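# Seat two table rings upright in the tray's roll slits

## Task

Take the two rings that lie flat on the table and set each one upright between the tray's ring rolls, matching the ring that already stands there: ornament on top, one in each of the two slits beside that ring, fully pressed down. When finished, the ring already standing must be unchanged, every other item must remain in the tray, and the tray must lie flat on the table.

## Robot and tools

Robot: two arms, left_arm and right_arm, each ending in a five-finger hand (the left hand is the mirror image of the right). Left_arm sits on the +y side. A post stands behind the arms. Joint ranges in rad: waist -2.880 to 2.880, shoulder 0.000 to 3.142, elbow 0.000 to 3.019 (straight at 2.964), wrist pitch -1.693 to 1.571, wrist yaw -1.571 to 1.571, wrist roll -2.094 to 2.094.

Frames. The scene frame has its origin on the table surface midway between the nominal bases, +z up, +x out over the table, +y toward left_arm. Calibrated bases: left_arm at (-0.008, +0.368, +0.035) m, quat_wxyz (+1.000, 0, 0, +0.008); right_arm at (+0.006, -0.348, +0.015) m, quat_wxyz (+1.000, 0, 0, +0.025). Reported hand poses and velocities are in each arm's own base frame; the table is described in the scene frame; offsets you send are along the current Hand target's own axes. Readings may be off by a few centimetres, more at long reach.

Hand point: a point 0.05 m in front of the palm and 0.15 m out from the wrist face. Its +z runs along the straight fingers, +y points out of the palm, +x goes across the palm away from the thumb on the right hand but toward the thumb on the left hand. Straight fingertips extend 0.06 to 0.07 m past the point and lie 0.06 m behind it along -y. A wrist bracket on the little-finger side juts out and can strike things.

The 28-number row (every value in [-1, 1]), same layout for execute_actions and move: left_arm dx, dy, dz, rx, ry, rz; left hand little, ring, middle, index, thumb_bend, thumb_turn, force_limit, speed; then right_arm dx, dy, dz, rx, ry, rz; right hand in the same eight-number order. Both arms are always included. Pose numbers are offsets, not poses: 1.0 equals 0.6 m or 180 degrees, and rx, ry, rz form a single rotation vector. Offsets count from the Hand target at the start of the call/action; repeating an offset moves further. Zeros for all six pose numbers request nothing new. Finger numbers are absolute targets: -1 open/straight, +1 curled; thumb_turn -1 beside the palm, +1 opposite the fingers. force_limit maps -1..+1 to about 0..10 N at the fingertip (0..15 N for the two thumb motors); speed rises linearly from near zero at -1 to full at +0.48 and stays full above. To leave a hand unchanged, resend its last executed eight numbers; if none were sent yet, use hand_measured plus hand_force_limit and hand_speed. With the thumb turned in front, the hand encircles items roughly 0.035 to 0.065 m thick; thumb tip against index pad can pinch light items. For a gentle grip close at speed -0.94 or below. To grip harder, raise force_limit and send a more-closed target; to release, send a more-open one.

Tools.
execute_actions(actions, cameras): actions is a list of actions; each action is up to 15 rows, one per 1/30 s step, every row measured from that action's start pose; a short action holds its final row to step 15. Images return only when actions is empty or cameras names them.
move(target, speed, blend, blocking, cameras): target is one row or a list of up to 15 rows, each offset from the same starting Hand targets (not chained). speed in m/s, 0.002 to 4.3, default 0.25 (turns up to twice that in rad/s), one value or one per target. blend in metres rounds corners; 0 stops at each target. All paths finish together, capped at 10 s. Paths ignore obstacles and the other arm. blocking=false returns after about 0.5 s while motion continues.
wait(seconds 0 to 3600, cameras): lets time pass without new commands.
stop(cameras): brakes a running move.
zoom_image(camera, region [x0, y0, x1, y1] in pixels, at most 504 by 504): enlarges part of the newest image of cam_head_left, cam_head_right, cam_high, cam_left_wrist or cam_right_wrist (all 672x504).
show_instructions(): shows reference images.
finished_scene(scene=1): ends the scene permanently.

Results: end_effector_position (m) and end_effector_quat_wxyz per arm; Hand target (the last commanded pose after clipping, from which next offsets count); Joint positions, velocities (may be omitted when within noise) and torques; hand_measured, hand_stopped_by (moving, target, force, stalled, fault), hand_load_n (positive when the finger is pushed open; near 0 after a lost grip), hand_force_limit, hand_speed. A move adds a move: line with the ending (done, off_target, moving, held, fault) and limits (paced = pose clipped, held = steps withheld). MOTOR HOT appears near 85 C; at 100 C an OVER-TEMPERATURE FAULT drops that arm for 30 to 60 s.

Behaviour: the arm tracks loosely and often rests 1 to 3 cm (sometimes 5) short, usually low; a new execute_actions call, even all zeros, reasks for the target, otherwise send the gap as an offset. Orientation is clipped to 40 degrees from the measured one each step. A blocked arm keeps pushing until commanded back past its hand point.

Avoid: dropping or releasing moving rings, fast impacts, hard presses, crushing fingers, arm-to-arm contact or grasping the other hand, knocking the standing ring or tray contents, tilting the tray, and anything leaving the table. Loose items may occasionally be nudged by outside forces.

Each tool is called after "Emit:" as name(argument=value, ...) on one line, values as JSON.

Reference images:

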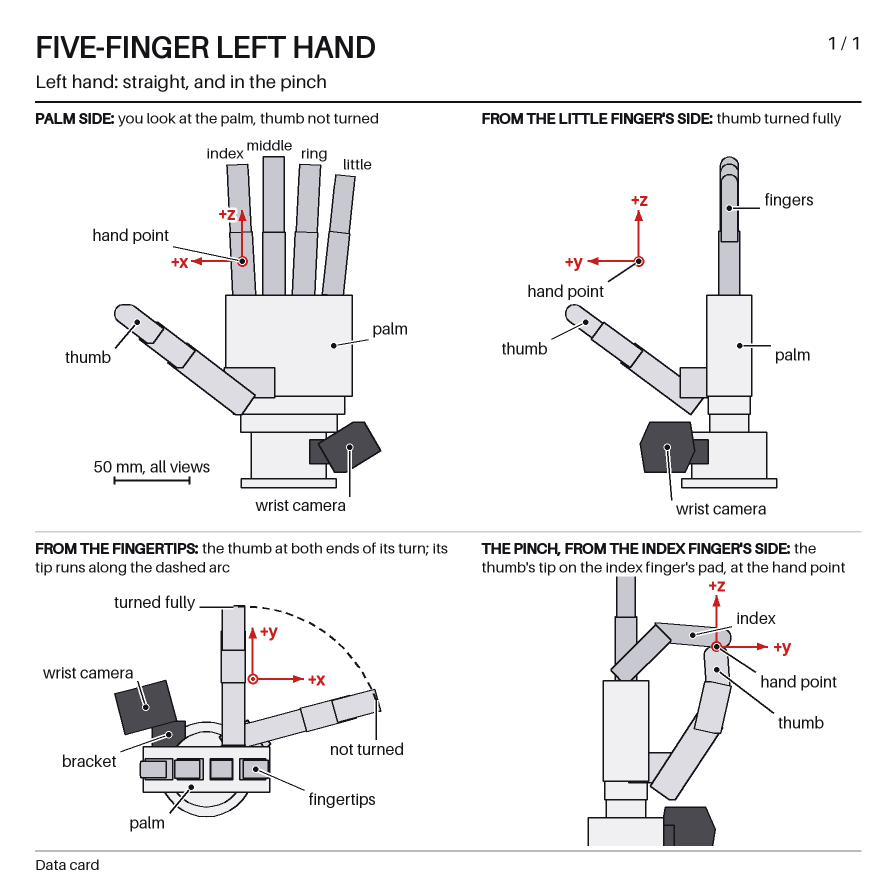

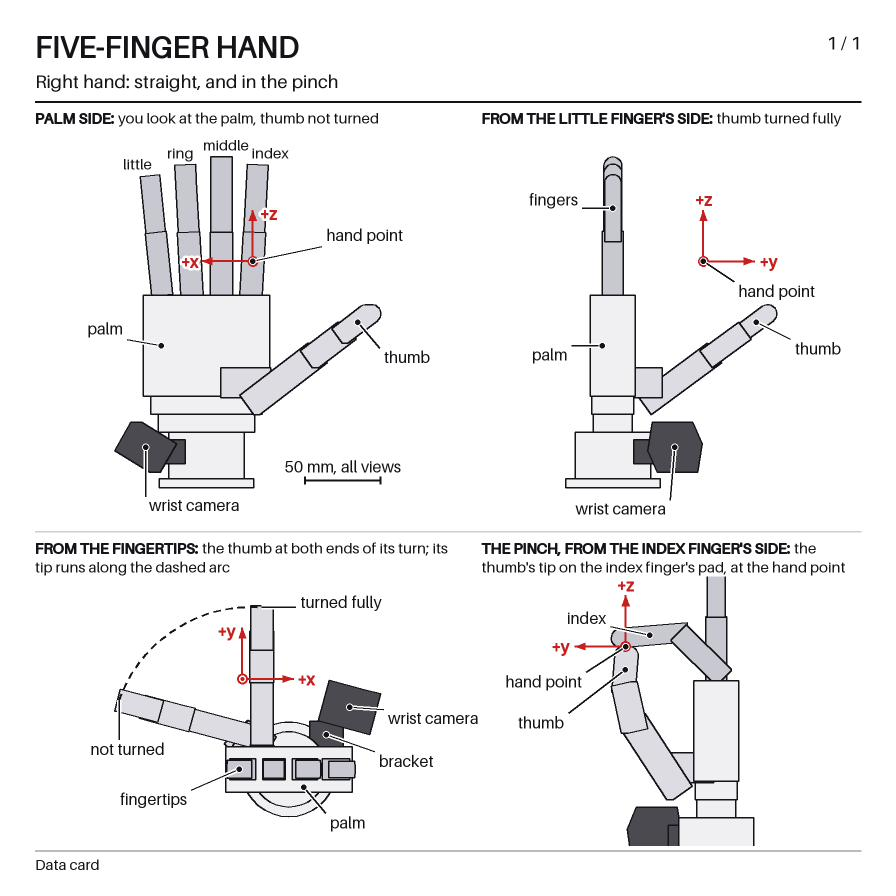

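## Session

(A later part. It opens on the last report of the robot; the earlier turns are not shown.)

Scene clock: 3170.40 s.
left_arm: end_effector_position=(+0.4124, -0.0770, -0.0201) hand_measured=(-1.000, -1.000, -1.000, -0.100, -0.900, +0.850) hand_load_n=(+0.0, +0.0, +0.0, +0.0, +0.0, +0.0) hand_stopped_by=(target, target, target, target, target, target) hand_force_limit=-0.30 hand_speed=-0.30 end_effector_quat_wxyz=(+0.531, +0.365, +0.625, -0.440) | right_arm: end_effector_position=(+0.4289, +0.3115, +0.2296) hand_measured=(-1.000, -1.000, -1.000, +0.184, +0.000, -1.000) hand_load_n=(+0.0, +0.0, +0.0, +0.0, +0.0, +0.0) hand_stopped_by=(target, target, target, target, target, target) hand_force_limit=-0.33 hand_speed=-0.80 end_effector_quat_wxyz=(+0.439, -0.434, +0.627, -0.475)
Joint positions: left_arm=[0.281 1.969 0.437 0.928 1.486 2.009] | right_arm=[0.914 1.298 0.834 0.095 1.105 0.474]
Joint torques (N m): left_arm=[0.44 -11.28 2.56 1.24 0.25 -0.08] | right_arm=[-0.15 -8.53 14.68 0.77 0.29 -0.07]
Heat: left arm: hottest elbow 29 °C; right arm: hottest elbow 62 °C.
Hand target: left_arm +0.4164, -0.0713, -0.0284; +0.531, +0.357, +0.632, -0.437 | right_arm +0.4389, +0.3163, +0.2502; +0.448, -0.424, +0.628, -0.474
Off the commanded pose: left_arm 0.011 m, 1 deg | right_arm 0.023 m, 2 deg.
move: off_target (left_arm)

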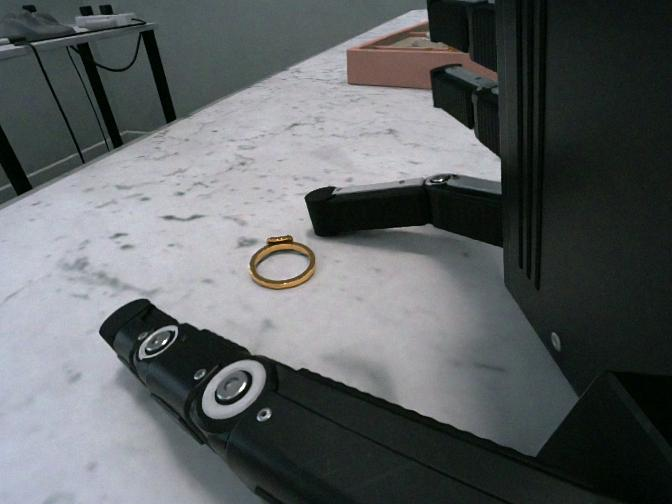

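Emit:
move(target=[[0,0,0,0,0,0,-1,-1,-1,-0.1,-0.55,0.80,-0.3,-0.3,0,0,0,0,0,0,-1,-1,-1,0.185,0.0,-1,-0.33,-0.8],[0,0,0,0,0,0,-1,-1,-1,-0.1,-0.4,0.72,-0.3,-0.5,0,0,0,0,0,0,-1,-1,-1,0.185,0.0,-1,-0.33,-0.8],[0,0,0,0,0,0,-1,-1,-1,-0.1,-0.32,0.68,-0.3,-0.5,0,0,0,0,0,0,-1,-1,-1,0.185,0.0,-1,-0.33,-0.8],[0,0,0,0,0,0,-1,-1,-1,-0.1,-0.25,0.65,-0.3,-0.5,0,0,0,0,0,0,-1,-1,-1,0.185,0.0,-1,-0.33,-0.8]], speed=0.05, cameras=["cam_left_wrist"])

Emit:
zoom_image(camera="cam_left_wrist", region=[230, 190, 370, 330])

Scene clock: 3174.67 s.
left_arm: end_effector_position=(+0.4162, -0.0746, -0.0196) hand_measured=(-1.000, -1.000, -1.000, -0.100, -0.250, +0.650) hand_load_n=(+0.0, +0.0, +0.0, +0.0, +0.0, -0.5) hand_stopped_by=(target, target, target, target, target, target) hand_force_limit=-0.30 hand_speed=-0.50 end_effector_quat_wxyz=(+0.536, +0.369, +0.624, -0.433) | right_arm: end_effector_position=(+0.4289, +0.3115, +0.2296) hand_measured=(-1.000, -1.000, -1.000, +0.184, +0.000, -1.000) hand_load_n=(+0.0, +0.0, -0.5, +0.0, +0.0, +0.0) hand_stopped_by=(target, target, target, target, target, target) hand_force_limit=-0.33 hand_speed=-0.80 end_effector_quat_wxyz=(+0.439, -0.434, +0.627, -0.475)
Joint positions: left_arm=[0.283 1.972 0.444 0.931 1.482 2.02] | right_arm=[0.914 1.298 0.834 0.095 1.105 0.474]
Joint torques (N m): left_arm=[-0.21 -11.16 2.35 1.03 0.35 -0.06] | right_arm=[0.26 -8.64 14.67 0.7 0.28 -0.05]
Heat: left arm: hottest elbow 29 °C; right arm: hottest elbow 62 °C.
Hand target: left_arm +0.4164, -0.0712, -0.0284; +0.531, +0.357, +0.632, -0.437 | right_arm +0.4389, +0.3163, +0.2502; +0.448, -0.424, +0.628, -0.474
Off the commanded pose: left_arm 0.009 m, 2 deg | right_arm 0.023 m, 2 deg.
move: done

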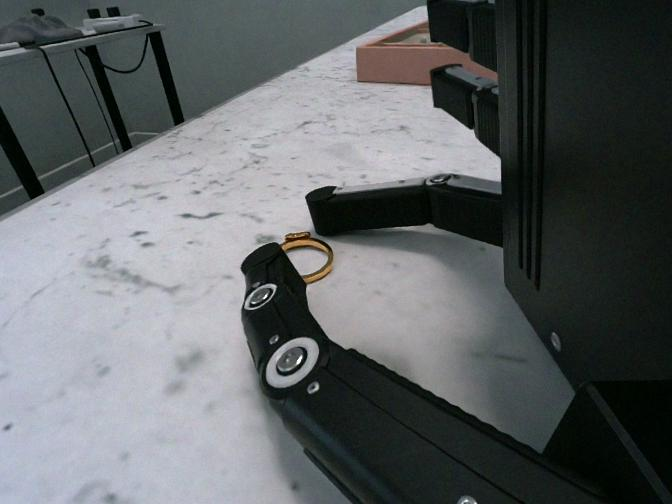

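Scaled by 3.600.

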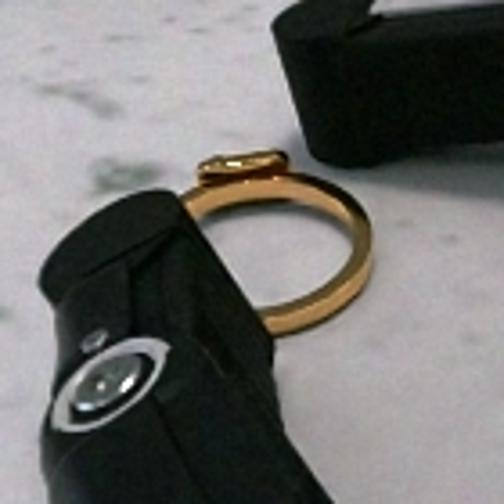

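Emit:
move(target=[[0,0,0,0,0,0,-1,-1,-1,0.08,-0.25,0.65,-0.6,-0.94,0,0,0,0,0,0,-1,-1,-1,0.185,0.0,-1,-0.33,-0.8]], speed=0.05, cameras=["cam_left_wrist"])

Emit:
zoom_image(camera="cam_left_wrist", region=[230, 190, 370, 330])

Scene clock: 3177.53 s.
left_arm: end_effector_position=(+0.4161, -0.0747, -0.0197) hand_measured=(-1.000, -1.000, -1.000, +0.024, -0.250, +0.650) hand_load_n=(+0.0, +0.0, +0.0, +2.5, +0.5, -2.0) hand_stopped_by=(target, target, target, force, target, target) hand_force_limit=-0.60 hand_speed=-0.94 end_effector_quat_wxyz=(+0.536, +0.369, +0.623, -0.434) | right_arm: end_effector_position=(+0.4289, +0.3115, +0.2296) hand_measured=(-1.000, -1.000, -1.000, +0.184, +0.000, -1.000) hand_load_n=(+0.0, +0.0, +0.0, +0.0, +0.0, +0.0) hand_stopped_by=(target, target, target, target, target, target) hand_force_limit=-0.33 hand_speed=-0.80 end_effector_quat_wxyz=(+0.439, -0.434, +0.627, -0.475)
Joint positions: left_arm=[0.283 1.972 0.444 0.931 1.483 2.02] | right_arm=[0.914 1.298 0.834 0.095 1.105 0.474]
Joint torques (N m): left_arm=[-0.5 -10.81 2 1.22 0.35 -0.04] | right_arm=[-0.03 -8.82 14.74 0.66 0.27 -0.05]
Heat: left arm: hottest elbow 29 °C; right arm: hottest elbow 62 °C.
Hand target: left_arm +0.4163, -0.0713, -0.0285; +0.531, +0.357, +0.631, -0.437 | right_arm +0.4389, +0.3163, +0.2502; +0.448, -0.424, +0.628, -0.474
Off the commanded pose: left_arm 0.009 m, 2 deg | right_arm 0.023 m, 2 deg.
move: done

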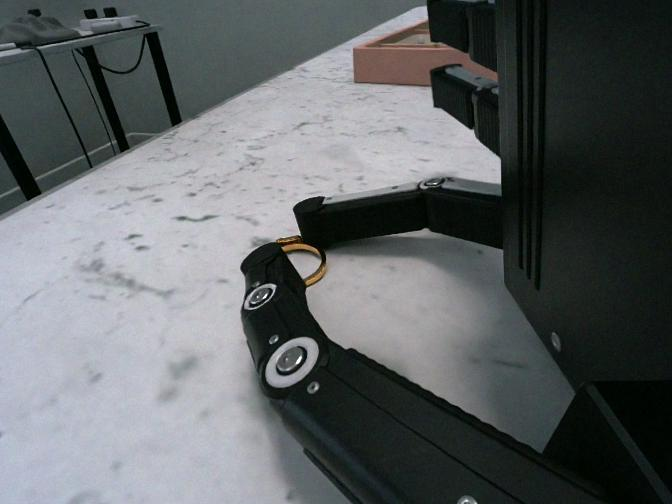

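Scaled by 3.600.

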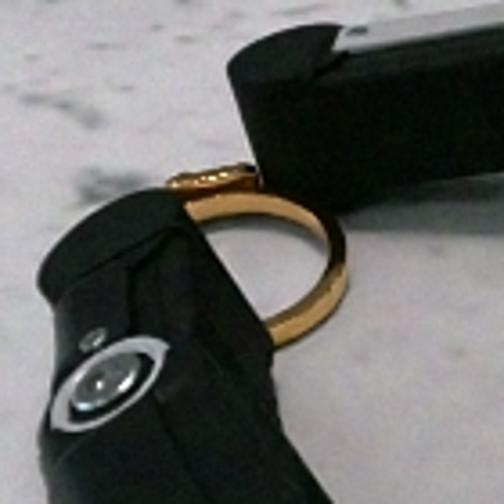

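Emit:
move(target=[0.0043,-0.0268,0.0087,-0.1693,-0.0298,-0.0090,-1,-1,-1,0.08,-0.25,0.65,-0.6,-0.94,0,0,0,0,0,0,-1,-1,-1,0.185,0.0,-1,-0.33,-0.8], speed=0.05, cameras=["cam_left_wrist"])

Emit:
zoom_image(camera="cam_left_wrist", region=[230, 190, 370, 330])

Scene clock: 3186.57 s.
left_arm: end_effector_position=(+0.4165, -0.0746, -0.0209) hand_measured=(-1.000, -1.000, -1.000, +0.024, -0.250, +0.650) hand_load_n=(+0.0, +0.0, +0.0, -1.0, +0.0, +0.0) hand_stopped_by=(target, target, target, force, target, target) hand_force_limit=-0.60 hand_speed=-0.94 end_effector_quat_wxyz=(+0.588, +0.203, +0.738, -0.261) | right_arm: end_effector_position=(+0.4289, +0.3115, +0.2296) hand_measured=(-1.000, -1.000, -1.000, +0.184, +0.000, -1.000) hand_load_n=(+0.0, +0.0, +0.0, +0.0, +0.0, +0.0) hand_stopped_by=(target, target, target, target, target, target) hand_force_limit=-0.33 hand_speed=-0.80 end_effector_quat_wxyz=(+0.439, -0.434, +0.627, -0.475)
Joint positions: left_arm=[0.002 2.024 0.237 1.563 0.677 1.563] | right_arm=[0.914 1.298 0.834 0.095 1.105 0.474]
Joint torques (N m): left_arm=[-1.67 -11.4 -1.95 1.32 0.18 -0.34] | right_arm=[0.26 -8.23 14.67 0.77 0.28 -0.07]
Heat: left arm: hottest elbow 29 °C; right arm: hottest elbow 62 °C.
Hand target: left_arm +0.4029, -0.0820, -0.0286; +0.629, +0.175, +0.704, -0.280 | right_arm +0.4389, +0.3163, +0.2502; +0.448, -0.424, +0.628, -0.474
Off the commanded pose: left_arm 0.017 m, 7 deg | right_arm 0.023 m, 2 deg.
joint read past its limit (left arm) — joint 4 (wrist pitch), upper limit.
joint sent to its limit (left arm) — joint 4 (wrist pitch), upper limit. The joint targets are off in orientation, not in position.
move: off_target (left_arm)

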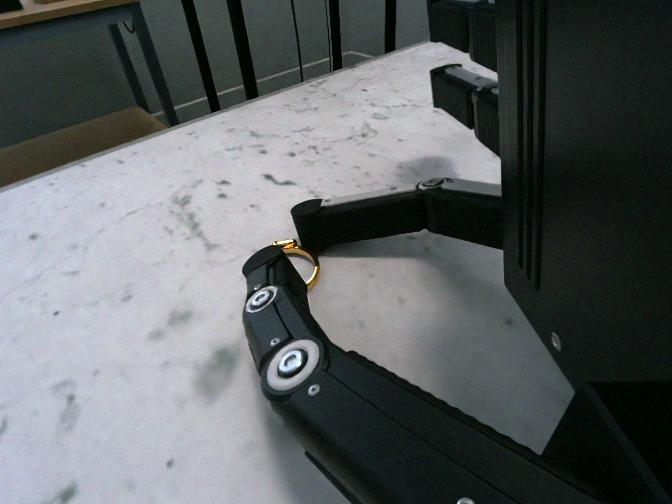

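Scaled by 3.600.

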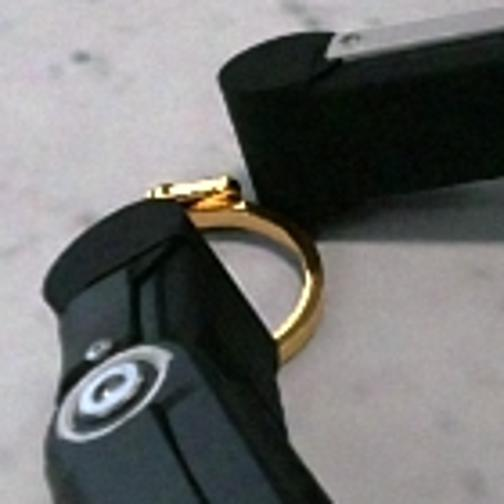

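Emit:
move(target=[[0,0,0,0,0,0,-1,-1,-1,-0.1,-0.9,0.85,-0.3,-0.3,0,0,0,0,0,0,-1,-1,-1,0.185,0.0,-1,-0.33,-0.8],[-0.0328,-0.0058,-0.0017,0,0,0,-1,-1,-1,-0.1,-0.9,0.85,-0.3,-0.3,0,0,0,0,0,0,-1,-1,-1,0.185,0.0,-1,-0.33,-0.8],[-0.0393,0.0325,-0.0055,0.1693,0.0298,0.0090,-1,-1,-1,-0.1,-0.9,0.85,-0.3,-0.3,0,0,0,0,0,0,-1,-1,-1,0.185,0.0,-1,-0.33,-0.8],[-0.0073,0.0413,0.0,0.1693,0.0298,0.0090,-1,-1,-1,-0.1,-0.9,0.85,-0.3,-0.3,0,0,0,0,0,0,-1,-1,-1,0.185,0.0,-1,-0.33,-0.8]], speed=[0.05,0.05,0.2,0.06], cameras=["cam_left_wrist"])

Emit:
zoom_image(camera="cam_left_wrist", region=[230, 190, 370, 330])

Scene clock: 3199.83 s.
left_arm: end_effector_position=(+0.4163, -0.0661, -0.0212) hand_measured=(-1.000, -1.000, -1.000, -0.100, -0.900, +0.850) hand_load_n=(+0.0, +0.0, +0.0, -1.5, +0.0, +0.0) hand_stopped_by=(target, target, target, target, target, target) hand_force_limit=-0.30 hand_speed=-0.30 end_effector_quat_wxyz=(+0.544, +0.367, +0.618, -0.433) | right_arm: end_effector_position=(+0.4289, +0.3115, +0.2296) hand_measured=(-1.000, -1.000, -1.000, +0.184, +0.000, -1.000) hand_load_n=(+0.0, +0.0, +0.0, +0.0, +0.0, -0.5) hand_stopped_by=(target, target, target, target, target, target) hand_force_limit=-0.33 hand_speed=-0.80 end_effector_quat_wxyz=(+0.439, -0.434, +0.627, -0.475)
Joint positions: left_arm=[0.311 2 0.45 0.969 1.511 2.015] | right_arm=[0.914 1.298 0.834 0.095 1.105 0.474]
Joint torques (N m): left_arm=[-0.15 -12.57 2.26 0.28 -0.02 -0.11] | right_arm=[-0.21 -9.11 14.83 0.76 0.29 -0.05]
Heat: left arm: hottest elbow 29 °C; right arm: hottest elbow 62 °C.
Hand target: left_arm +0.4185, -0.0622, -0.0285; +0.531, +0.357, +0.632, -0.437 | right_arm +0.4389, +0.3163, +0.2502; +0.448, -0.424, +0.628, -0.474
Off the commanded pose: left_arm 0.009 m, 2 deg | right_arm 0.023 m, 2 deg.
move: done

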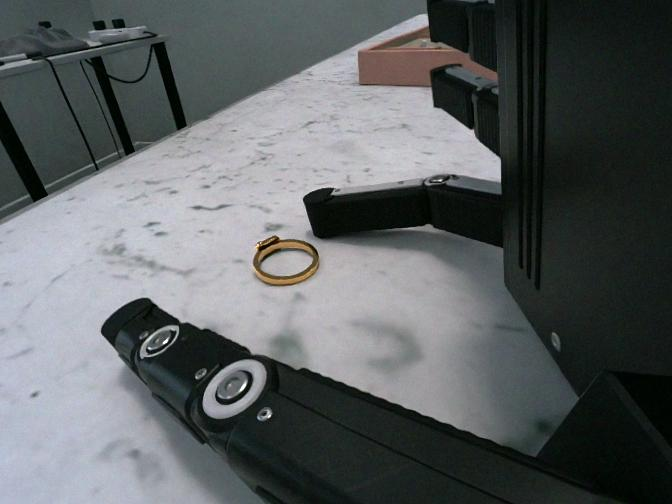

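Scaled by 3.600.

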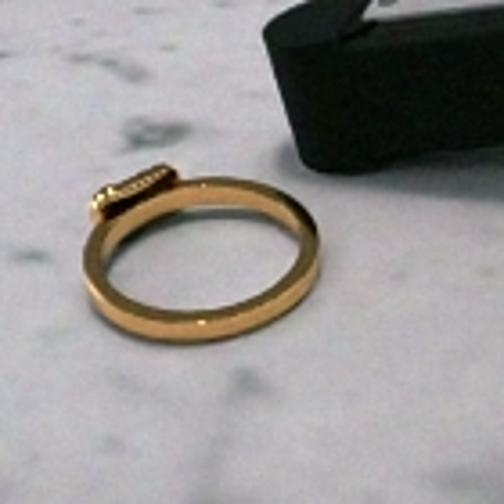

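Emit:
move(target=[[0,0,0,0,0,0,-1,-1,-1,-0.1,-0.55,0.80,-0.3,-0.3,0,0,0,0,0,0,-1,-1,-1,0.185,0.0,-1,-0.33,-0.8],[0,0,0,0,0,0,-1,-1,-1,-0.1,-0.4,0.72,-0.3,-0.5,0,0,0,0,0,0,-1,-1,-1,0.185,0.0,-1,-0.33,-0.8],[0,0,0,0,0,0,-1,-1,-1,-0.1,-0.32,0.68,-0.3,-0.5,0,0,0,0,0,0,-1,-1,-1,0.185,0.0,-1,-0.33,-0.8],[0,0,0,0,0,0,-1,-1,-1,-0.1,-0.25,0.65,-0.3,-0.5,0,0,0,0,0,0,-1,-1,-1,0.185,0.0,-1,-0.33,-0.8],[0,0,0,0,0,0,-1,-1,-1,0.08,-0.25,0.65,-0.6,-0.94,0,0,0,0,0,0,-1,-1,-1,0.185,0.0,-1,-0.33,-0.8]], speed=0.05, cameras=["cam_left_wrist"])

Emit:
zoom_image(camera="cam_left_wrist", region=[230, 190, 370, 330])

Scene clock: 3205.17 s.
left_arm: end_effector_position=(+0.4199, -0.0645, -0.0204) hand_measured=(-1.000, -1.000, -1.000, +0.000, -0.250, +0.650) hand_load_n=(+0.0, +0.0, +0.0, +2.0, +0.0, -2.0) hand_stopped_by=(target, target, target, force, target, target) hand_force_limit=-0.60 hand_speed=-0.94 end_effector_quat_wxyz=(+0.546, +0.370, +0.617, -0.428) | right_arm: end_effector_position=(+0.4289, +0.3115, +0.2296) hand_measured=(-1.000, -1.000, -1.000, +0.184, +0.000, -1.000) hand_load_n=(+0.0, +0.0, +0.0, +0.0, +0.5, +0.0) hand_stopped_by=(target, target, target, target, target, target) hand_force_limit=-0.33 hand_speed=-0.80 end_effector_quat_wxyz=(+0.439, -0.434, +0.627, -0.475)
Joint positions: left_arm=[0.311 1.999 0.456 0.965 1.505 2.022] | right_arm=[0.914 1.298 0.834 0.095 1.105 0.474]
Joint torques (N m): left_arm=[-0.85 -12.45 1.52 0.21 0.22 -0.23] | right_arm=[0.03 -8.64 14.68 0.73 0.27 -0.07]
Heat: left arm: hottest elbow 29 °C; right arm: hottest elbow 62 °C.
Hand target: left_arm +0.4183, -0.0625, -0.0284; +0.536, +0.353, +0.630, -0.437 (not the last commanded pose) | right_arm +0.4389, +0.3163, +0.2502; +0.448, -0.424, +0.628, -0.474
Off the commanded pose: left_arm 0.009 m, 3 deg | right_arm 0.023 m, 2 deg.
move: done; target 2's new numbers were sent with left_arm's hand 0.009 m and 3 deg from that target; target 3's new numbers were sent with left_arm's hand 0.009 m and 3 deg from that target; target 4's new numbers were sent with left_arm's hand 0.009 m and 3 deg from that target; target 5's new numbers were sent with left_arm's hand 0.009 m and 3 deg from that target

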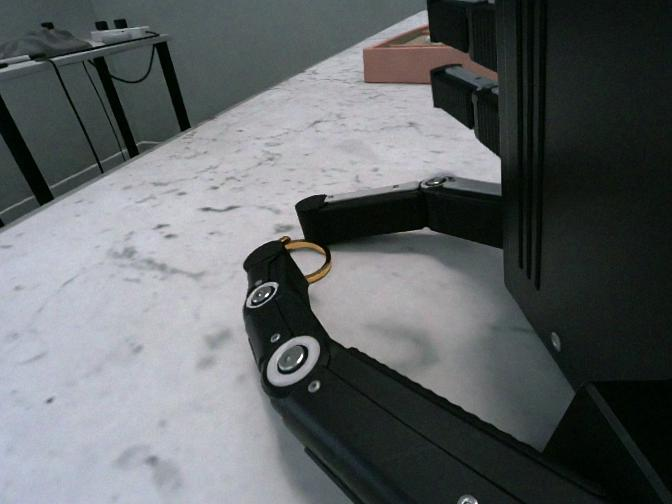

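Scaled by 3.600.

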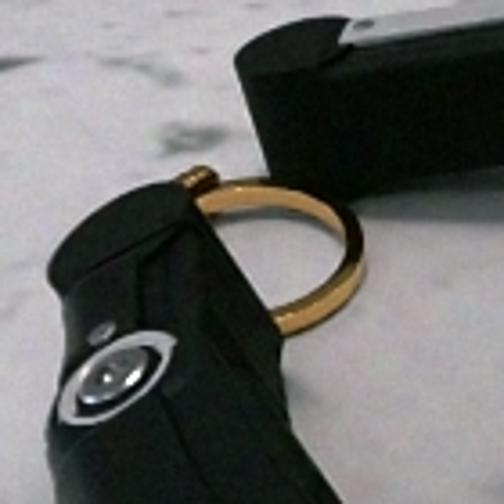

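Emit:
move(target=[0.0043,-0.0268,0.0087,-0.1693,-0.0298,-0.0090,-1,-1,-1,0.08,-0.25,0.65,-0.6,-0.94,0,0,0,0,0,0,-1,-1,-1,0.185,0.0,-1,-0.33,-0.8], speed=0.05, cameras=["cam_left_wrist"])

Emit:
zoom_image(camera="cam_left_wrist", region=[230, 190, 370, 330])

Scene clock: 3212.93 s.
left_arm: end_effector_position=(+0.4169, -0.0660, -0.0206) hand_measured=(-1.000, -1.000, -1.000, +0.000, -0.250, +0.650) hand_load_n=(+0.0, +0.0, +0.0, +0.0, +1.0, +0.0) hand_stopped_by=(target, target, target, force, target, target) hand_force_limit=-0.60 hand_speed=-0.94 end_effector_quat_wxyz=(+0.589, +0.200, +0.738, -0.263) | right_arm: end_effector_position=(+0.4289, +0.3115, +0.2296) hand_measured=(-1.000, -1.000, -1.000, +0.184, +0.000, -1.000) hand_load_n=(+0.0, +0.0, +0.0, +0.0, +0.0, +0.0) hand_stopped_by=(target, target, target, target, target, target) hand_force_limit=-0.33 hand_speed=-0.80 end_effector_quat_wxyz=(+0.439, -0.434, +0.627, -0.475)
Joint positions: left_arm=[0.037 2.025 0.238 1.563 0.708 1.563] | right_arm=[0.914 1.298 0.834 0.095 1.105 0.474]
Joint torques (N m): left_arm=[-2.02 -11.46 -1.68 1.28 0.2 -0.33] | right_arm=[0.21 -8.76 14.65 0.79 0.31 -0.08]
Heat: left arm: hottest elbow 29 °C; right arm: hottest elbow 62 °C.
Hand target: left_arm +0.4051, -0.0734, -0.0284; +0.632, +0.170, +0.702, -0.280 | right_arm +0.4389, +0.3163, +0.2502; +0.448, -0.424, +0.628, -0.474
Off the commanded pose: left_arm 0.016 m, 8 deg | right_arm 0.023 m, 2 deg.
joint read past its limit (left arm) — joint 4 (wrist pitch), upper limit.
joint sent to its limit (left arm) — joint 4 (wrist pitch), upper limit. The joint targets are off in orientation, not in position.
move: off_target (left_arm)

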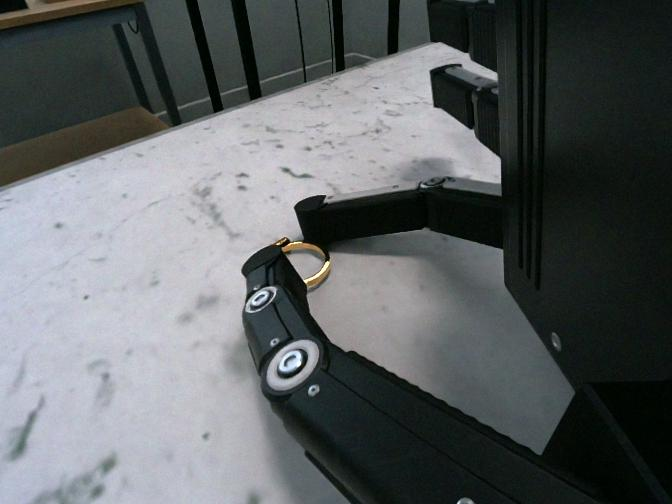

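Scaled by 3.600.

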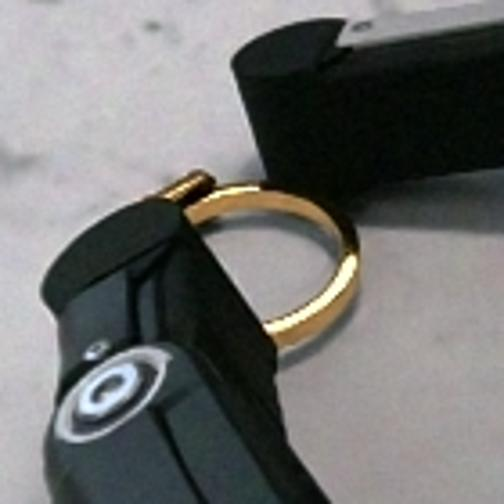

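Emit:
move(target=[[0,0,0,0,0,0,-1,-1,-1,-0.1,-0.9,0.85,-0.3,-0.3,0,0,0,0,0,0,-1,-1,-1,0.185,0.0,-1,-0.33,-0.8],[-0.0328,-0.0059,-0.0014,0,0,0,-1,-1,-1,-0.1,-0.9,0.85,-0.3,-0.3,0,0,0,0,0,0,-1,-1,-1,0.185,0.0,-1,-0.33,-0.8],[-0.0380,0.0232,-0.0048,0.1693,0.0298,0.0090,-1,-1,-1,-0.1,-0.9,0.85,-0.3,-0.3,0,0,0,0,0,0,-1,-1,-1,0.185,0.0,-1,-0.33,-0.8],[-0.0058,0.0320,0.0007,0.1693,0.0298,0.0090,-1,-1,-1,-0.1,-0.9,0.85,-0.3,-0.3,0,0,0,0,0,0,-1,-1,-1,0.185,0.0,-1,-0.33,-0.8]], speed=[0.05,0.05,0.2,0.06], cameras=["cam_left_wrist"])

Emit:
zoom_image(camera="cam_left_wrist", region=[230, 190, 370, 330])

Scene clock: 3225.33 s.
left_arm: end_effector_position=(+0.4156, -0.0616, -0.0215) hand_measured=(-1.000, -1.000, -1.000, -0.100, -0.900, +0.850) hand_load_n=(+0.0, +0.0, +0.0, -1.5, +0.0, -0.5) hand_stopped_by=(target, target, target, target, target, target) hand_force_limit=-0.30 hand_speed=-0.30 end_effector_quat_wxyz=(+0.548, +0.364, +0.617, -0.432) | right_arm: end_effector_position=(+0.4289, +0.3115, +0.2296) hand_measured=(-1.000, -1.000, -1.000, +0.184, +0.000, -1.000) hand_load_n=(+0.0, +0.0, +0.0, +0.0, +0.0, +0.0) hand_stopped_by=(target, target, target, target, target, target) hand_force_limit=-0.33 hand_speed=-0.80 end_effector_quat_wxyz=(+0.439, -0.434, +0.627, -0.475)
Joint positions: left_arm=[0.325 2.027 0.445 1.071 1.519 1.947] | right_arm=[0.914 1.298 0.834 0.095 1.105 0.474]
Joint torques (N m): left_arm=[-0.91 -12.28 1.89 0.21 -0.05 -0.15] | right_arm=[-0.32 -9.05 14.74 0.8 0.3 -0.06]
Heat: left arm: hottest elbow 29 °C; right arm: hottest elbow 62 °C.
Hand target: left_arm +0.4173, -0.0582, -0.0284; +0.536, +0.353, +0.630, -0.437 | right_arm +0.4389, +0.3163, +0.2502; +0.448, -0.424, +0.628, -0.474
Off the commanded pose: left_arm 0.008 m, 2 deg | right_arm 0.023 m, 2 deg.
move: done

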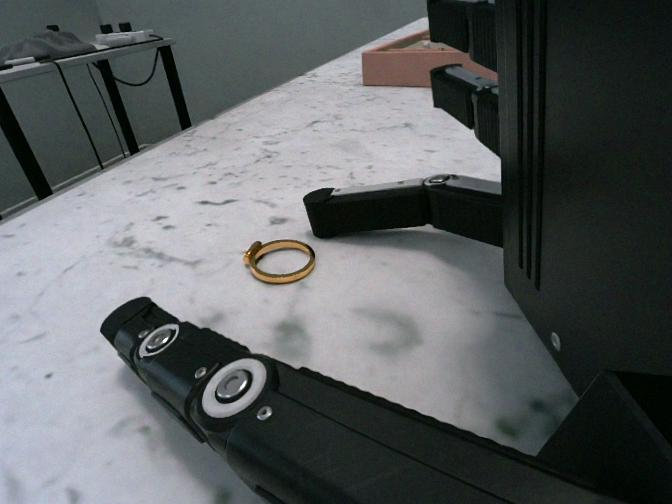

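Scaled by 3.600.

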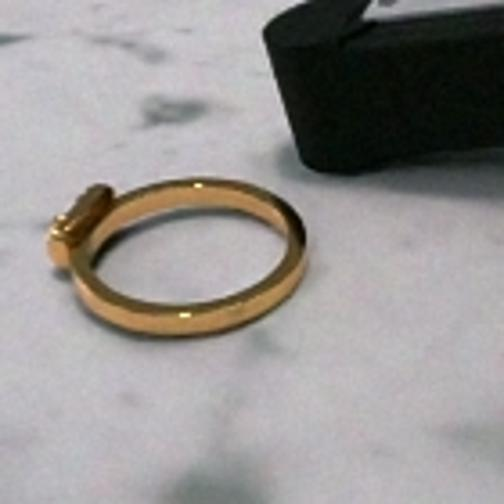

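Emit:
move(target=[[0,0,0,0,0,0,-1,-1,-1,-0.1,-0.55,0.80,-0.3,-0.3,0,0,0,0,0,0,-1,-1,-1,0.185,0.0,-1,-0.33,-0.8],[0,0,0,0,0,0,-1,-1,-1,-0.1,-0.4,0.72,-0.3,-0.5,0,0,0,0,0,0,-1,-1,-1,0.185,0.0,-1,-0.33,-0.8],[0,0,0,0,0,0,-1,-1,-1,-0.1,-0.32,0.68,-0.3,-0.5,0,0,0,0,0,0,-1,-1,-1,0.185,0.0,-1,-0.33,-0.8],[0,0,0,0,0,0,-1,-1,-1,-0.1,-0.25,0.65,-0.3,-0.5,0,0,0,0,0,0,-1,-1,-1,0.185,0.0,-1,-0.33,-0.8]], speed=0.05, cameras=["cam_left_wrist"])

Emit:
zoom_image(camera="cam_left_wrist", region=[230, 190, 370, 330])

Scene clock: 3232.27 s.
left_arm: end_effector_position=(+0.4202, -0.0594, -0.0204) hand_measured=(-1.000, -1.000, -1.000, -0.100, -0.250, +0.650) hand_load_n=(+0.0, +0.0, -0.5, +0.0, +0.0, -1.5) hand_stopped_by=(target, target, target, target, target, target) hand_force_limit=-0.30 hand_speed=-0.50 end_effector_quat_wxyz=(+0.552, +0.367, +0.616, -0.426) | right_arm: end_effector_position=(+0.4289, +0.3115, +0.2296) hand_measured=(-1.000, -1.000, -1.000, +0.184, +0.000, -1.000) hand_load_n=(+0.0, +0.0, +0.0, +0.0, +0.0, -0.5) hand_stopped_by=(target, target, target, target, target, target) hand_force_limit=-0.33 hand_speed=-0.80 end_effector_quat_wxyz=(+0.439, -0.434, +0.627, -0.475)
Joint positions: left_arm=[0.325 2.025 0.453 1.066 1.512 1.955] | right_arm=[0.914 1.298 0.834 0.095 1.105 0.474]
Joint torques (N m): left_arm=[-0.97 -12.92 1.24 0.53 0.35 -0.21] | right_arm=[0.03 -9.11 14.71 0.81 0.27 -0.05]
Heat: left arm: hottest elbow 29 °C; right arm: hottest elbow 62 °C.
Hand target: left_arm +0.4170, -0.0585, -0.0283; +0.541, +0.349, +0.628, -0.438 (not the last commanded pose) | right_arm +0.4389, +0.3163, +0.2502; +0.448, -0.424, +0.628, -0.474
Off the commanded pose: left_arm 0.009 m, 3 deg | right_arm 0.023 m, 2 deg.
move: done; target 2's new numbers were sent with left_arm's hand 0.008 m and 3 deg from that target; target 3's new numbers were sent with left_arm's hand 0.008 m and 3 deg from that target; target 4's new numbers were sent with left_arm's hand 0.009 m and 3 deg from that target

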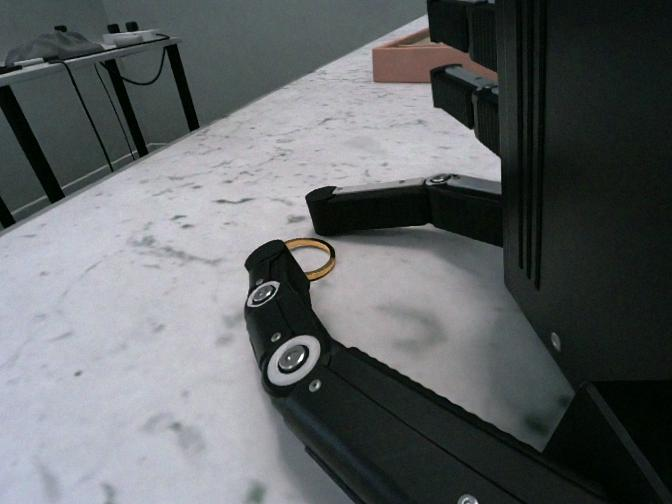

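Scaled by 3.600.

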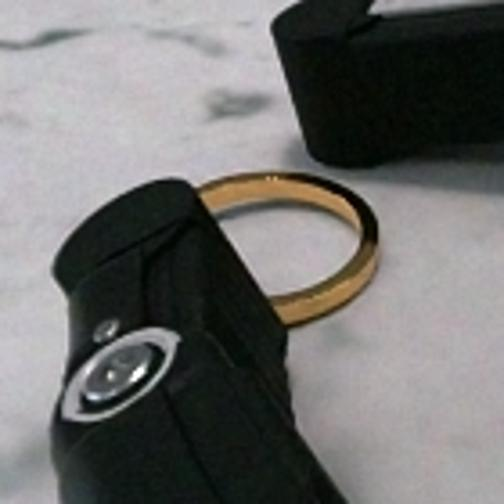

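Emit:
move(target=[[0,0,0,0,0,0,-1,-1,-1,0.08,-0.25,0.65,-0.6,-0.94,0,0,0,0,0,0,-1,-1,-1,0.185,0.0,-1,-0.33,-0.8]], speed=0.05, cameras=["cam_left_wrist"])

Emit:
zoom_image(camera="cam_left_wrist", region=[230, 190, 370, 330])

Scene clock: 3234.80 s.
left_arm: end_effector_position=(+0.4200, -0.0596, -0.0204) hand_measured=(-1.000, -1.000, -1.000, +0.000, -0.250, +0.650) hand_load_n=(+0.0, +0.0, +0.0, +2.0, +0.0, -3.0) hand_stopped_by=(target, target, target, force, target, target) hand_force_limit=-0.60 hand_speed=-0.94 end_effector_quat_wxyz=(+0.551, +0.367, +0.616, -0.427) | right_arm: end_effector_position=(+0.4289, +0.3115, +0.2296) hand_measured=(-1.000, -1.000, -1.000, +0.184, +0.000, -1.000) hand_load_n=(+0.0, +0.0, +0.0, +0.0, +0.0, +0.0) hand_stopped_by=(target, target, target, target, target, target) hand_force_limit=-0.33 hand_speed=-0.80 end_effector_quat_wxyz=(+0.439, -0.434, +0.627, -0.475)
Joint positions: left_arm=[0.325 2.025 0.453 1.065 1.513 1.955] | right_arm=[0.914 1.298 0.834 0.095 1.105 0.474]
Joint torques (N m): left_arm=[-1.2 -12.75 1.14 0.32 0.32 -0.2] | right_arm=[0.09 -8.53 14.79 0.75 0.3 -0.08]
Heat: left arm: hottest elbow 29 °C; right arm: hottest elbow 62 °C.
Hand target: left_arm +0.4170, -0.0585, -0.0283; +0.541, +0.349, +0.628, -0.438 | right_arm +0.4389, +0.3163, +0.2502; +0.448, -0.424, +0.628, -0.474
Off the commanded pose: left_arm 0.008 m, 3 deg | right_arm 0.023 m, 2 deg.
move: done

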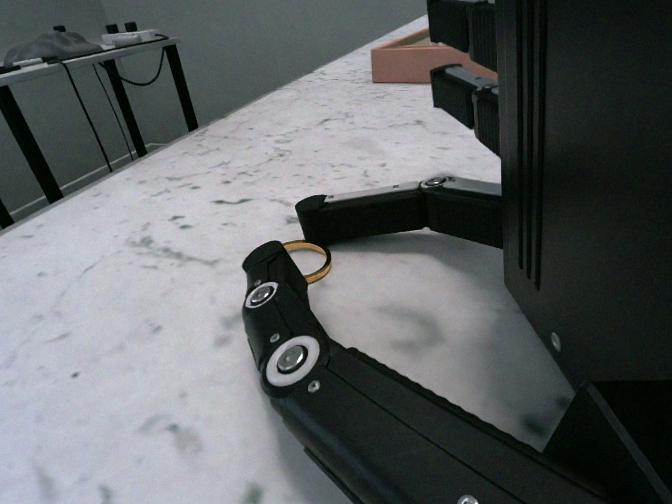

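Scaled by 3.600.

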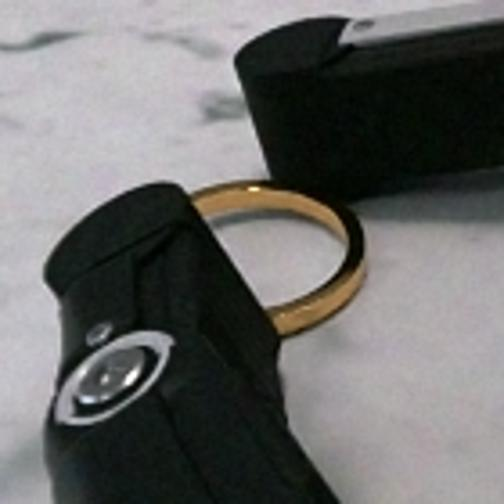

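Emit:
move(target=[[0,0,0,0,0,0,-1,-1,-1,0.13,-0.25,0.65,-0.45,-0.94,0,0,0,0,0,0,-1,-1,-1,0.185,0.0,-1,-0.33,-0.8]], speed=0.05, cameras=["cam_left_wrist"])

Emit:
zoom_image(camera="cam_left_wrist", region=[230, 190, 370, 330])

Scene clock: 3237.03 s.
left_arm: end_effector_position=(+0.4199, -0.0597, -0.0204) hand_measured=(-1.000, -1.000, -1.000, +0.004, -0.250, +0.650) hand_load_n=(+0.0, +0.0, +0.0, +2.5, +0.0, -3.5) hand_stopped_by=(target, target, target, force, target, target) hand_force_limit=-0.45 hand_speed=-0.94 end_effector_quat_wxyz=(+0.551, +0.367, +0.616, -0.427) | right_arm: end_effector_position=(+0.4289, +0.3115, +0.2296) hand_measured=(-1.000, -1.000, -1.000, +0.184, +0.000, -1.000) hand_load_n=(+0.0, +0.0, +0.0, +0.0, +0.0, +0.0) hand_stopped_by=(target, target, target, target, target, target) hand_force_limit=-0.33 hand_speed=-0.80 end_effector_quat_wxyz=(+0.439, -0.434, +0.627, -0.475)
Joint positions: left_arm=[0.325 2.025 0.453 1.065 1.514 1.955] | right_arm=[0.914 1.298 0.834 0.095 1.105 0.474]
Joint torques (N m): left_arm=[-0.73 -13.39 1.2 0.28 0.29 -0.24] | right_arm=[-0.32 -9.05 14.84 0.68 0.3 -0.04]
Heat: left arm: hottest elbow 29 °C; right arm: hottest elbow 62 °C.
Hand target: left_arm +0.4170, -0.0585, -0.0283; +0.541, +0.349, +0.628, -0.438 | right_arm +0.4389, +0.3163, +0.2502; +0.448, -0.424, +0.628, -0.474
Off the commanded pose: left_arm 0.009 m, 3 deg | right_arm 0.023 m, 2 deg.
move: done

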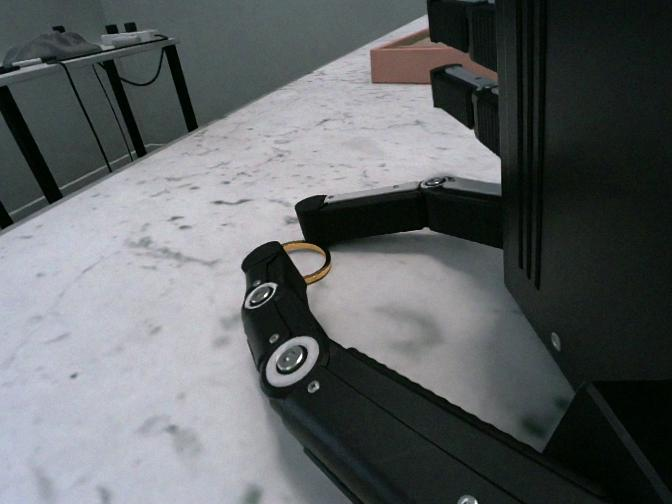

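Scaled by 3.600.

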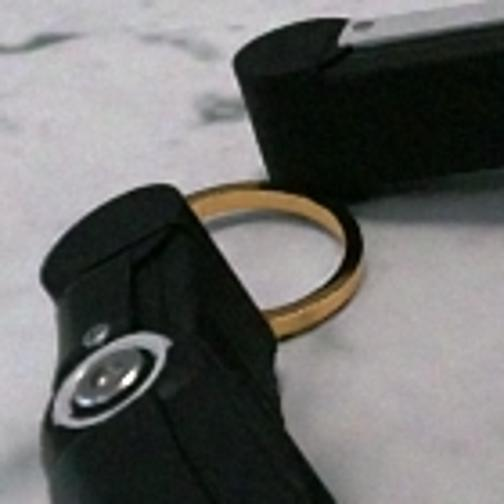

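Emit:
move(target=[[0,0,0,0,0,0,-1,-1,-1,0.145,-0.25,0.65,-0.3,-0.94,0,0,0,0,0,0,-1,-1,-1,0.185,0.0,-1,-0.33,-0.8]], speed=0.05, cameras=[])

Scene clock: 3238.63 s.
left_arm: end_effector_position=(+0.4197, -0.0598, -0.0204) hand_measured=(-1.000, -1.000, -1.000, +0.014, -0.250, +0.650) hand_load_n=(+0.0, +0.0, +0.0, +4.0, +1.0, -3.5) hand_stopped_by=(target, target, target, force, target, target) hand_force_limit=-0.30 hand_speed=-0.94 end_effector_quat_wxyz=(+0.551, +0.367, +0.616, -0.427) | right_arm: end_effector_position=(+0.4289, +0.3115, +0.2296) hand_measured=(-1.000, -1.000, -1.000, +0.184, +0.000, -1.000) hand_load_n=(-0.5, +0.0, +0.0, +0.0, +0.5, +0.0) hand_stopped_by=(target, target, target, target, target, target) hand_force_limit=-0.33 hand_speed=-0.80 end_effector_quat_wxyz=(+0.439, -0.434, +0.627, -0.475)
Joint positions: left_arm=[0.325 2.025 0.453 1.064 1.514 1.955] | right_arm=[0.914 1.298 0.834 0.095 1.105 0.474]
Joint torques (N m): left_arm=[-0.62 -12.75 1.31 0.43 0.22 -0.19] | right_arm=[-0.03 -9 14.65 0.79 0.31 -0.08]
Heat: left arm: hottest elbow 29 °C; right arm: hottest elbow 62 °C.
Hand target: left_arm +0.4170, -0.0585, -0.0283; +0.541, +0.349, +0.628, -0.438 | right_arm +0.4389, +0.3163, +0.2502; +0.448, -0.424, +0.628, -0.474
Off the commanded pose: left_arm 0.008 m, 3 deg | right_arm 0.023 m, 2 deg.
move: done

Emit:
move(target=[-0.0197,-0.0035,-0.0010,0,0,0,-1,-1,-1,0.145,-0.25,0.65,-0.3,-0.94,0,0,0,0,0,0,-1,-1,-1,0.185,0.0,-1,-0.33,-0.8], speed=0.02, cameras=["cam_left_wrist"])

Emit:
zoom_image(camera="cam_left_wrist", region=[230, 190, 370, 330])

Scene clock: 3241.83 s.
left_arm: end_effector_position=(+0.4200, -0.0594, -0.0187) hand_measured=(-1.000, -1.000, -1.000, +0.014, -0.250, +0.650) hand_load_n=(+0.0, +0.0, +0.0, +3.5, +2.5, -0.5) hand_stopped_by=(target, target, target, force, target, target) hand_force_limit=-0.30 hand_speed=-0.94 end_effector_quat_wxyz=(+0.544, +0.355, +0.623, -0.435) | right_arm: end_effector_position=(+0.4289, +0.3115, +0.2296) hand_measured=(-1.000, -1.000, -1.000, +0.184, +0.000, -1.000) hand_load_n=(+0.0, +0.0, +0.0, +0.0, +0.0, -0.5) hand_stopped_by=(target, target, target, target, target, target) hand_force_limit=-0.33 hand_speed=-0.80 end_effector_quat_wxyz=(+0.439, -0.434, +0.627, -0.475)
Joint positions: left_arm=[0.325 2.005 0.453 1.037 1.51 1.928] | right_arm=[0.914 1.298 0.834 0.095 1.105 0.474]
Joint torques (N m): left_arm=[-0.38 -15.09 0.66 0.65 0.43 -0.05] | right_arm=[-0.09 -9.05 14.69 0.79 0.31 -0.06]
Heat: left arm: hottest elbow 28 °C; right arm: hottest elbow 63 °C.
Hand target: left_arm +0.4169, -0.0583, -0.0163; +0.541, +0.349, +0.628, -0.438 | right_arm +0.4389, +0.3163, +0.2502; +0.448, -0.424, +0.628, -0.474
Off the commanded pose: left_arm 0.004 m, 1 deg | right_arm 0.023 m, 2 deg.
move: done

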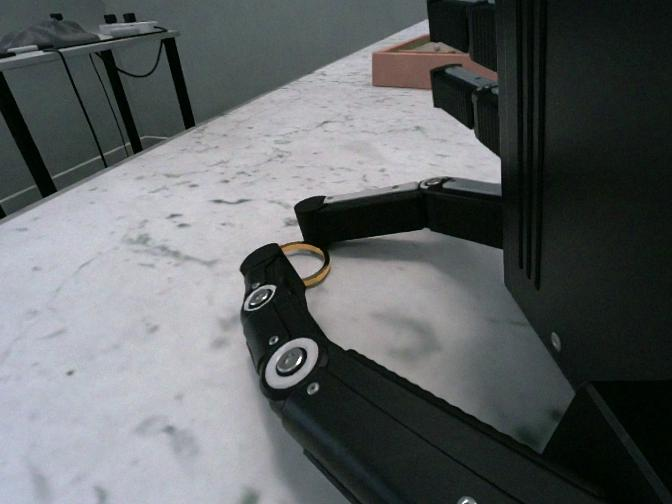

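Scaled by 3.600.

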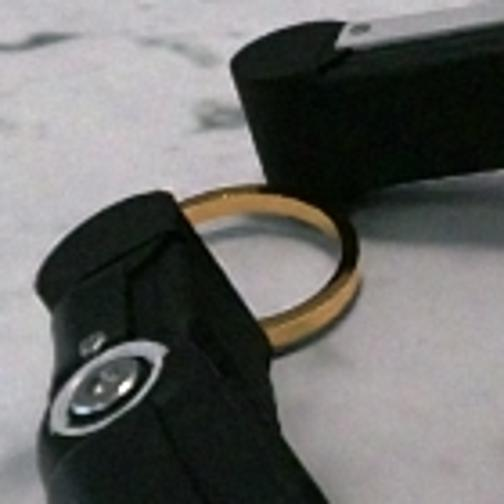

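Emit:
move(target=[-0.0328,-0.0058,-0.0017,0,0,0,-1,-1,-1,0.145,-0.25,0.65,-0.3,-0.94,0,0,0,0,0,0,-1,-1,-1,0.185,0.0,-1,-0.33,-0.8], speed=0.02, cameras=["cam_left_wrist"])

Emit:
zoom_image(camera="cam_left_wrist", region=[230, 190, 370, 330])

Scene clock: 3244.90 s.
left_arm: end_effector_position=(+0.4182, -0.0600, +0.0002) hand_measured=(-1.000, -1.000, -1.000, +0.014, -0.250, +0.650) hand_load_n=(+0.0, +0.0, +0.0, +3.5, +2.5, +0.0) hand_stopped_by=(target, target, target, force, target, target) hand_force_limit=-0.30 hand_speed=-0.94 end_effector_quat_wxyz=(+0.541, +0.351, +0.625, -0.439) | right_arm: end_effector_position=(+0.4289, +0.3115, +0.2296) hand_measured=(-1.000, -1.000, -1.000, +0.184, +0.000, -1.000) hand_load_n=(+0.0, +0.0, +0.0, -0.5, +0.0, +0.0) hand_stopped_by=(target, target, target, target, target, target) hand_force_limit=-0.33 hand_speed=-0.80 end_effector_quat_wxyz=(+0.439, -0.434, +0.627, -0.475)
Joint positions: left_arm=[0.325 1.923 0.435 0.992 1.51 1.897] | right_arm=[0.914 1.298 0.834 0.095 1.105 0.474]
Joint torques (N m): left_arm=[-0.56 -14.33 1.43 0.72 0.45 -0.03] | right_arm=[-0.26 -9.35 14.75 0.8 0.31 -0.08]
Heat: left arm: hottest elbow 28 °C; right arm: hottest elbow 63 °C.
Hand target: left_arm +0.4167, -0.0580, +0.0037; +0.541, +0.349, +0.628, -0.438 | right_arm +0.4389, +0.3163, +0.2502; +0.448, -0.424, +0.628, -0.474
Off the commanded pose: left_arm 0.004 m, 0 deg | right_arm 0.023 m, 2 deg.
move: done

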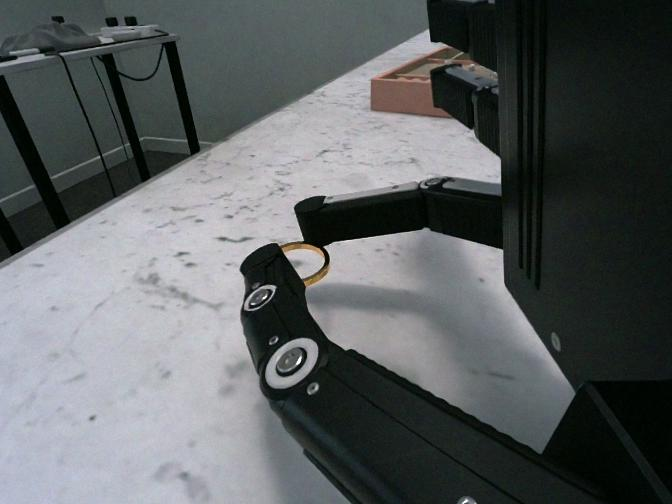

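Scaled by 3.600.

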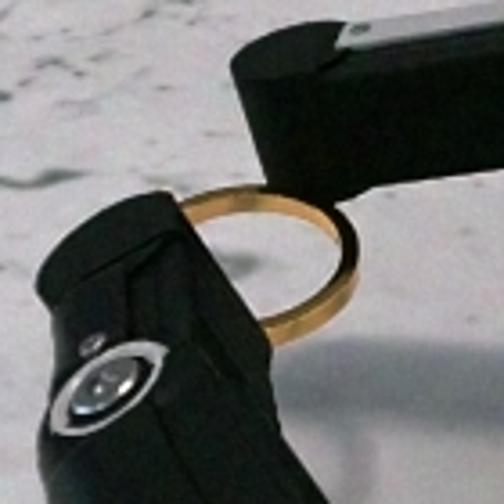

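Emit:
move(target=[[0,0,0,0,0,0,-1,-1,-1,0.145,-0.25,0.65,-0.3,-0.94,0.0134,-0.0813,-0.0124,0,0,0,-1,-1,-1,0.185,0.0,-1,-0.33,-0.8],[0,0,0,0,0,0,-1,-1,-1,0.145,-0.25,0.65,-0.3,-0.94,0.0134,-0.0813,-0.0124,-0.4341,-0.1925,-0.3025,-1,-1,-1,0.185,0.0,-1,-0.33,-0.8],[0,0,0,0,0,0,-1,-1,-1,0.145,-0.25,0.65,-0.3,-0.94,-0.1375,-0.0717,-0.2790,-0.4341,-0.1925,-0.3025,-1,-1,-1,0.185,0.0,-1,-0.33,-0.8]], speed=[0.15,0.35,0.25], cameras=["cam_high","cam_left_wrist","cam_head_left"])

Scene clock: 3261.57 s.
left_arm: end_effector_position=(+0.4183, -0.0599, +0.0004) hand_measured=(-1.000, -1.000, -1.000, +0.014, -0.250, +0.650) hand_load_n=(+0.0, +0.0, +0.0, +3.0, +2.5, +0.0) hand_stopped_by=(target, target, target, force, target, target) hand_force_limit=-0.30 hand_speed=-0.94 end_effector_quat_wxyz=(+0.542, +0.351, +0.625, -0.438) | right_arm: end_effector_position=(+0.3005, +0.4217, +0.3232) hand_measured=(-1.000, -1.000, -1.000, +0.184, +0.000, -1.000) hand_load_n=(+0.0, +0.0, +0.0, +0.0, +0.0, +0.0) hand_stopped_by=(target, target, target, target, target, target) hand_force_limit=-0.33 hand_speed=-0.80 end_effector_quat_wxyz=(-0.078, +0.920, -0.383, +0.018)
Joint positions: left_arm=[0.325 1.923 0.435 0.992 1.51 1.897] | right_arm=[0.878 1.771 2.059 -1.699 -0.012 0.097]
Joint torques (N m): left_arm=[-0.32 -14.45 1.43 0.85 0.39 -0.12] | right_arm=[0.73 -16.62 12.57 -0.1 -0.02 0.13]
Heat: left arm: hottest elbow 28 °C; right arm: hottest elbow 62 °C.
Hand target: left_arm +0.4168, -0.0581, +0.0037; +0.542, +0.348, +0.627, -0.438 | right_arm +0.3018, +0.4234, +0.3304; +0.000, +0.922, -0.387, +0.000
Off the commanded pose: left_arm 0.004 m, 0 deg | right_arm 0.007 m, 9 deg.
joint sent to its limit (right arm) — joint 4 (wrist pitch), lower limit. The joint targets are off in orientation, not in position.
move: off_target (right_arm)
Images, in order (width x height): cam_head_left 672x504, cam_high 672x504, cam_left_wrist 672x504.

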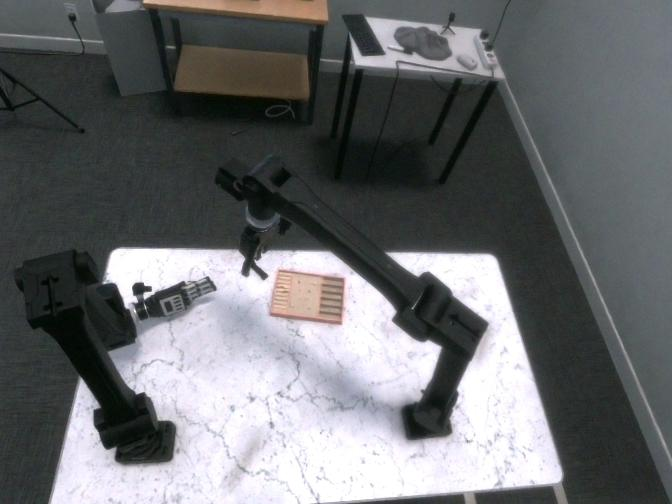

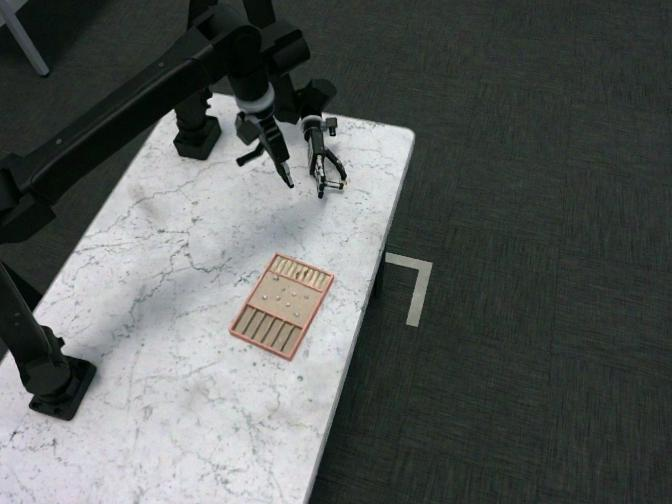

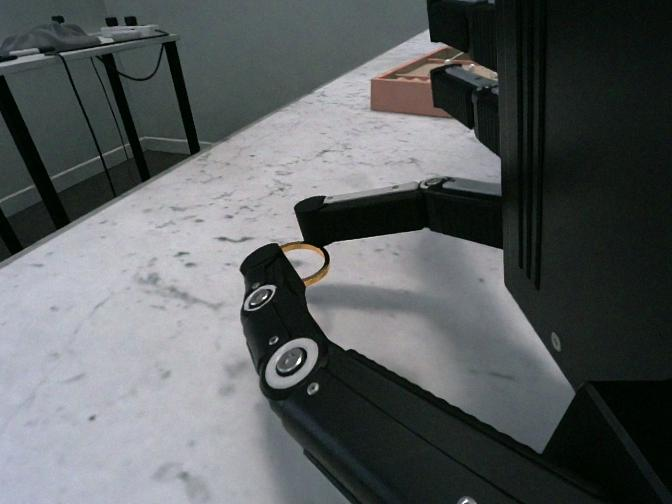

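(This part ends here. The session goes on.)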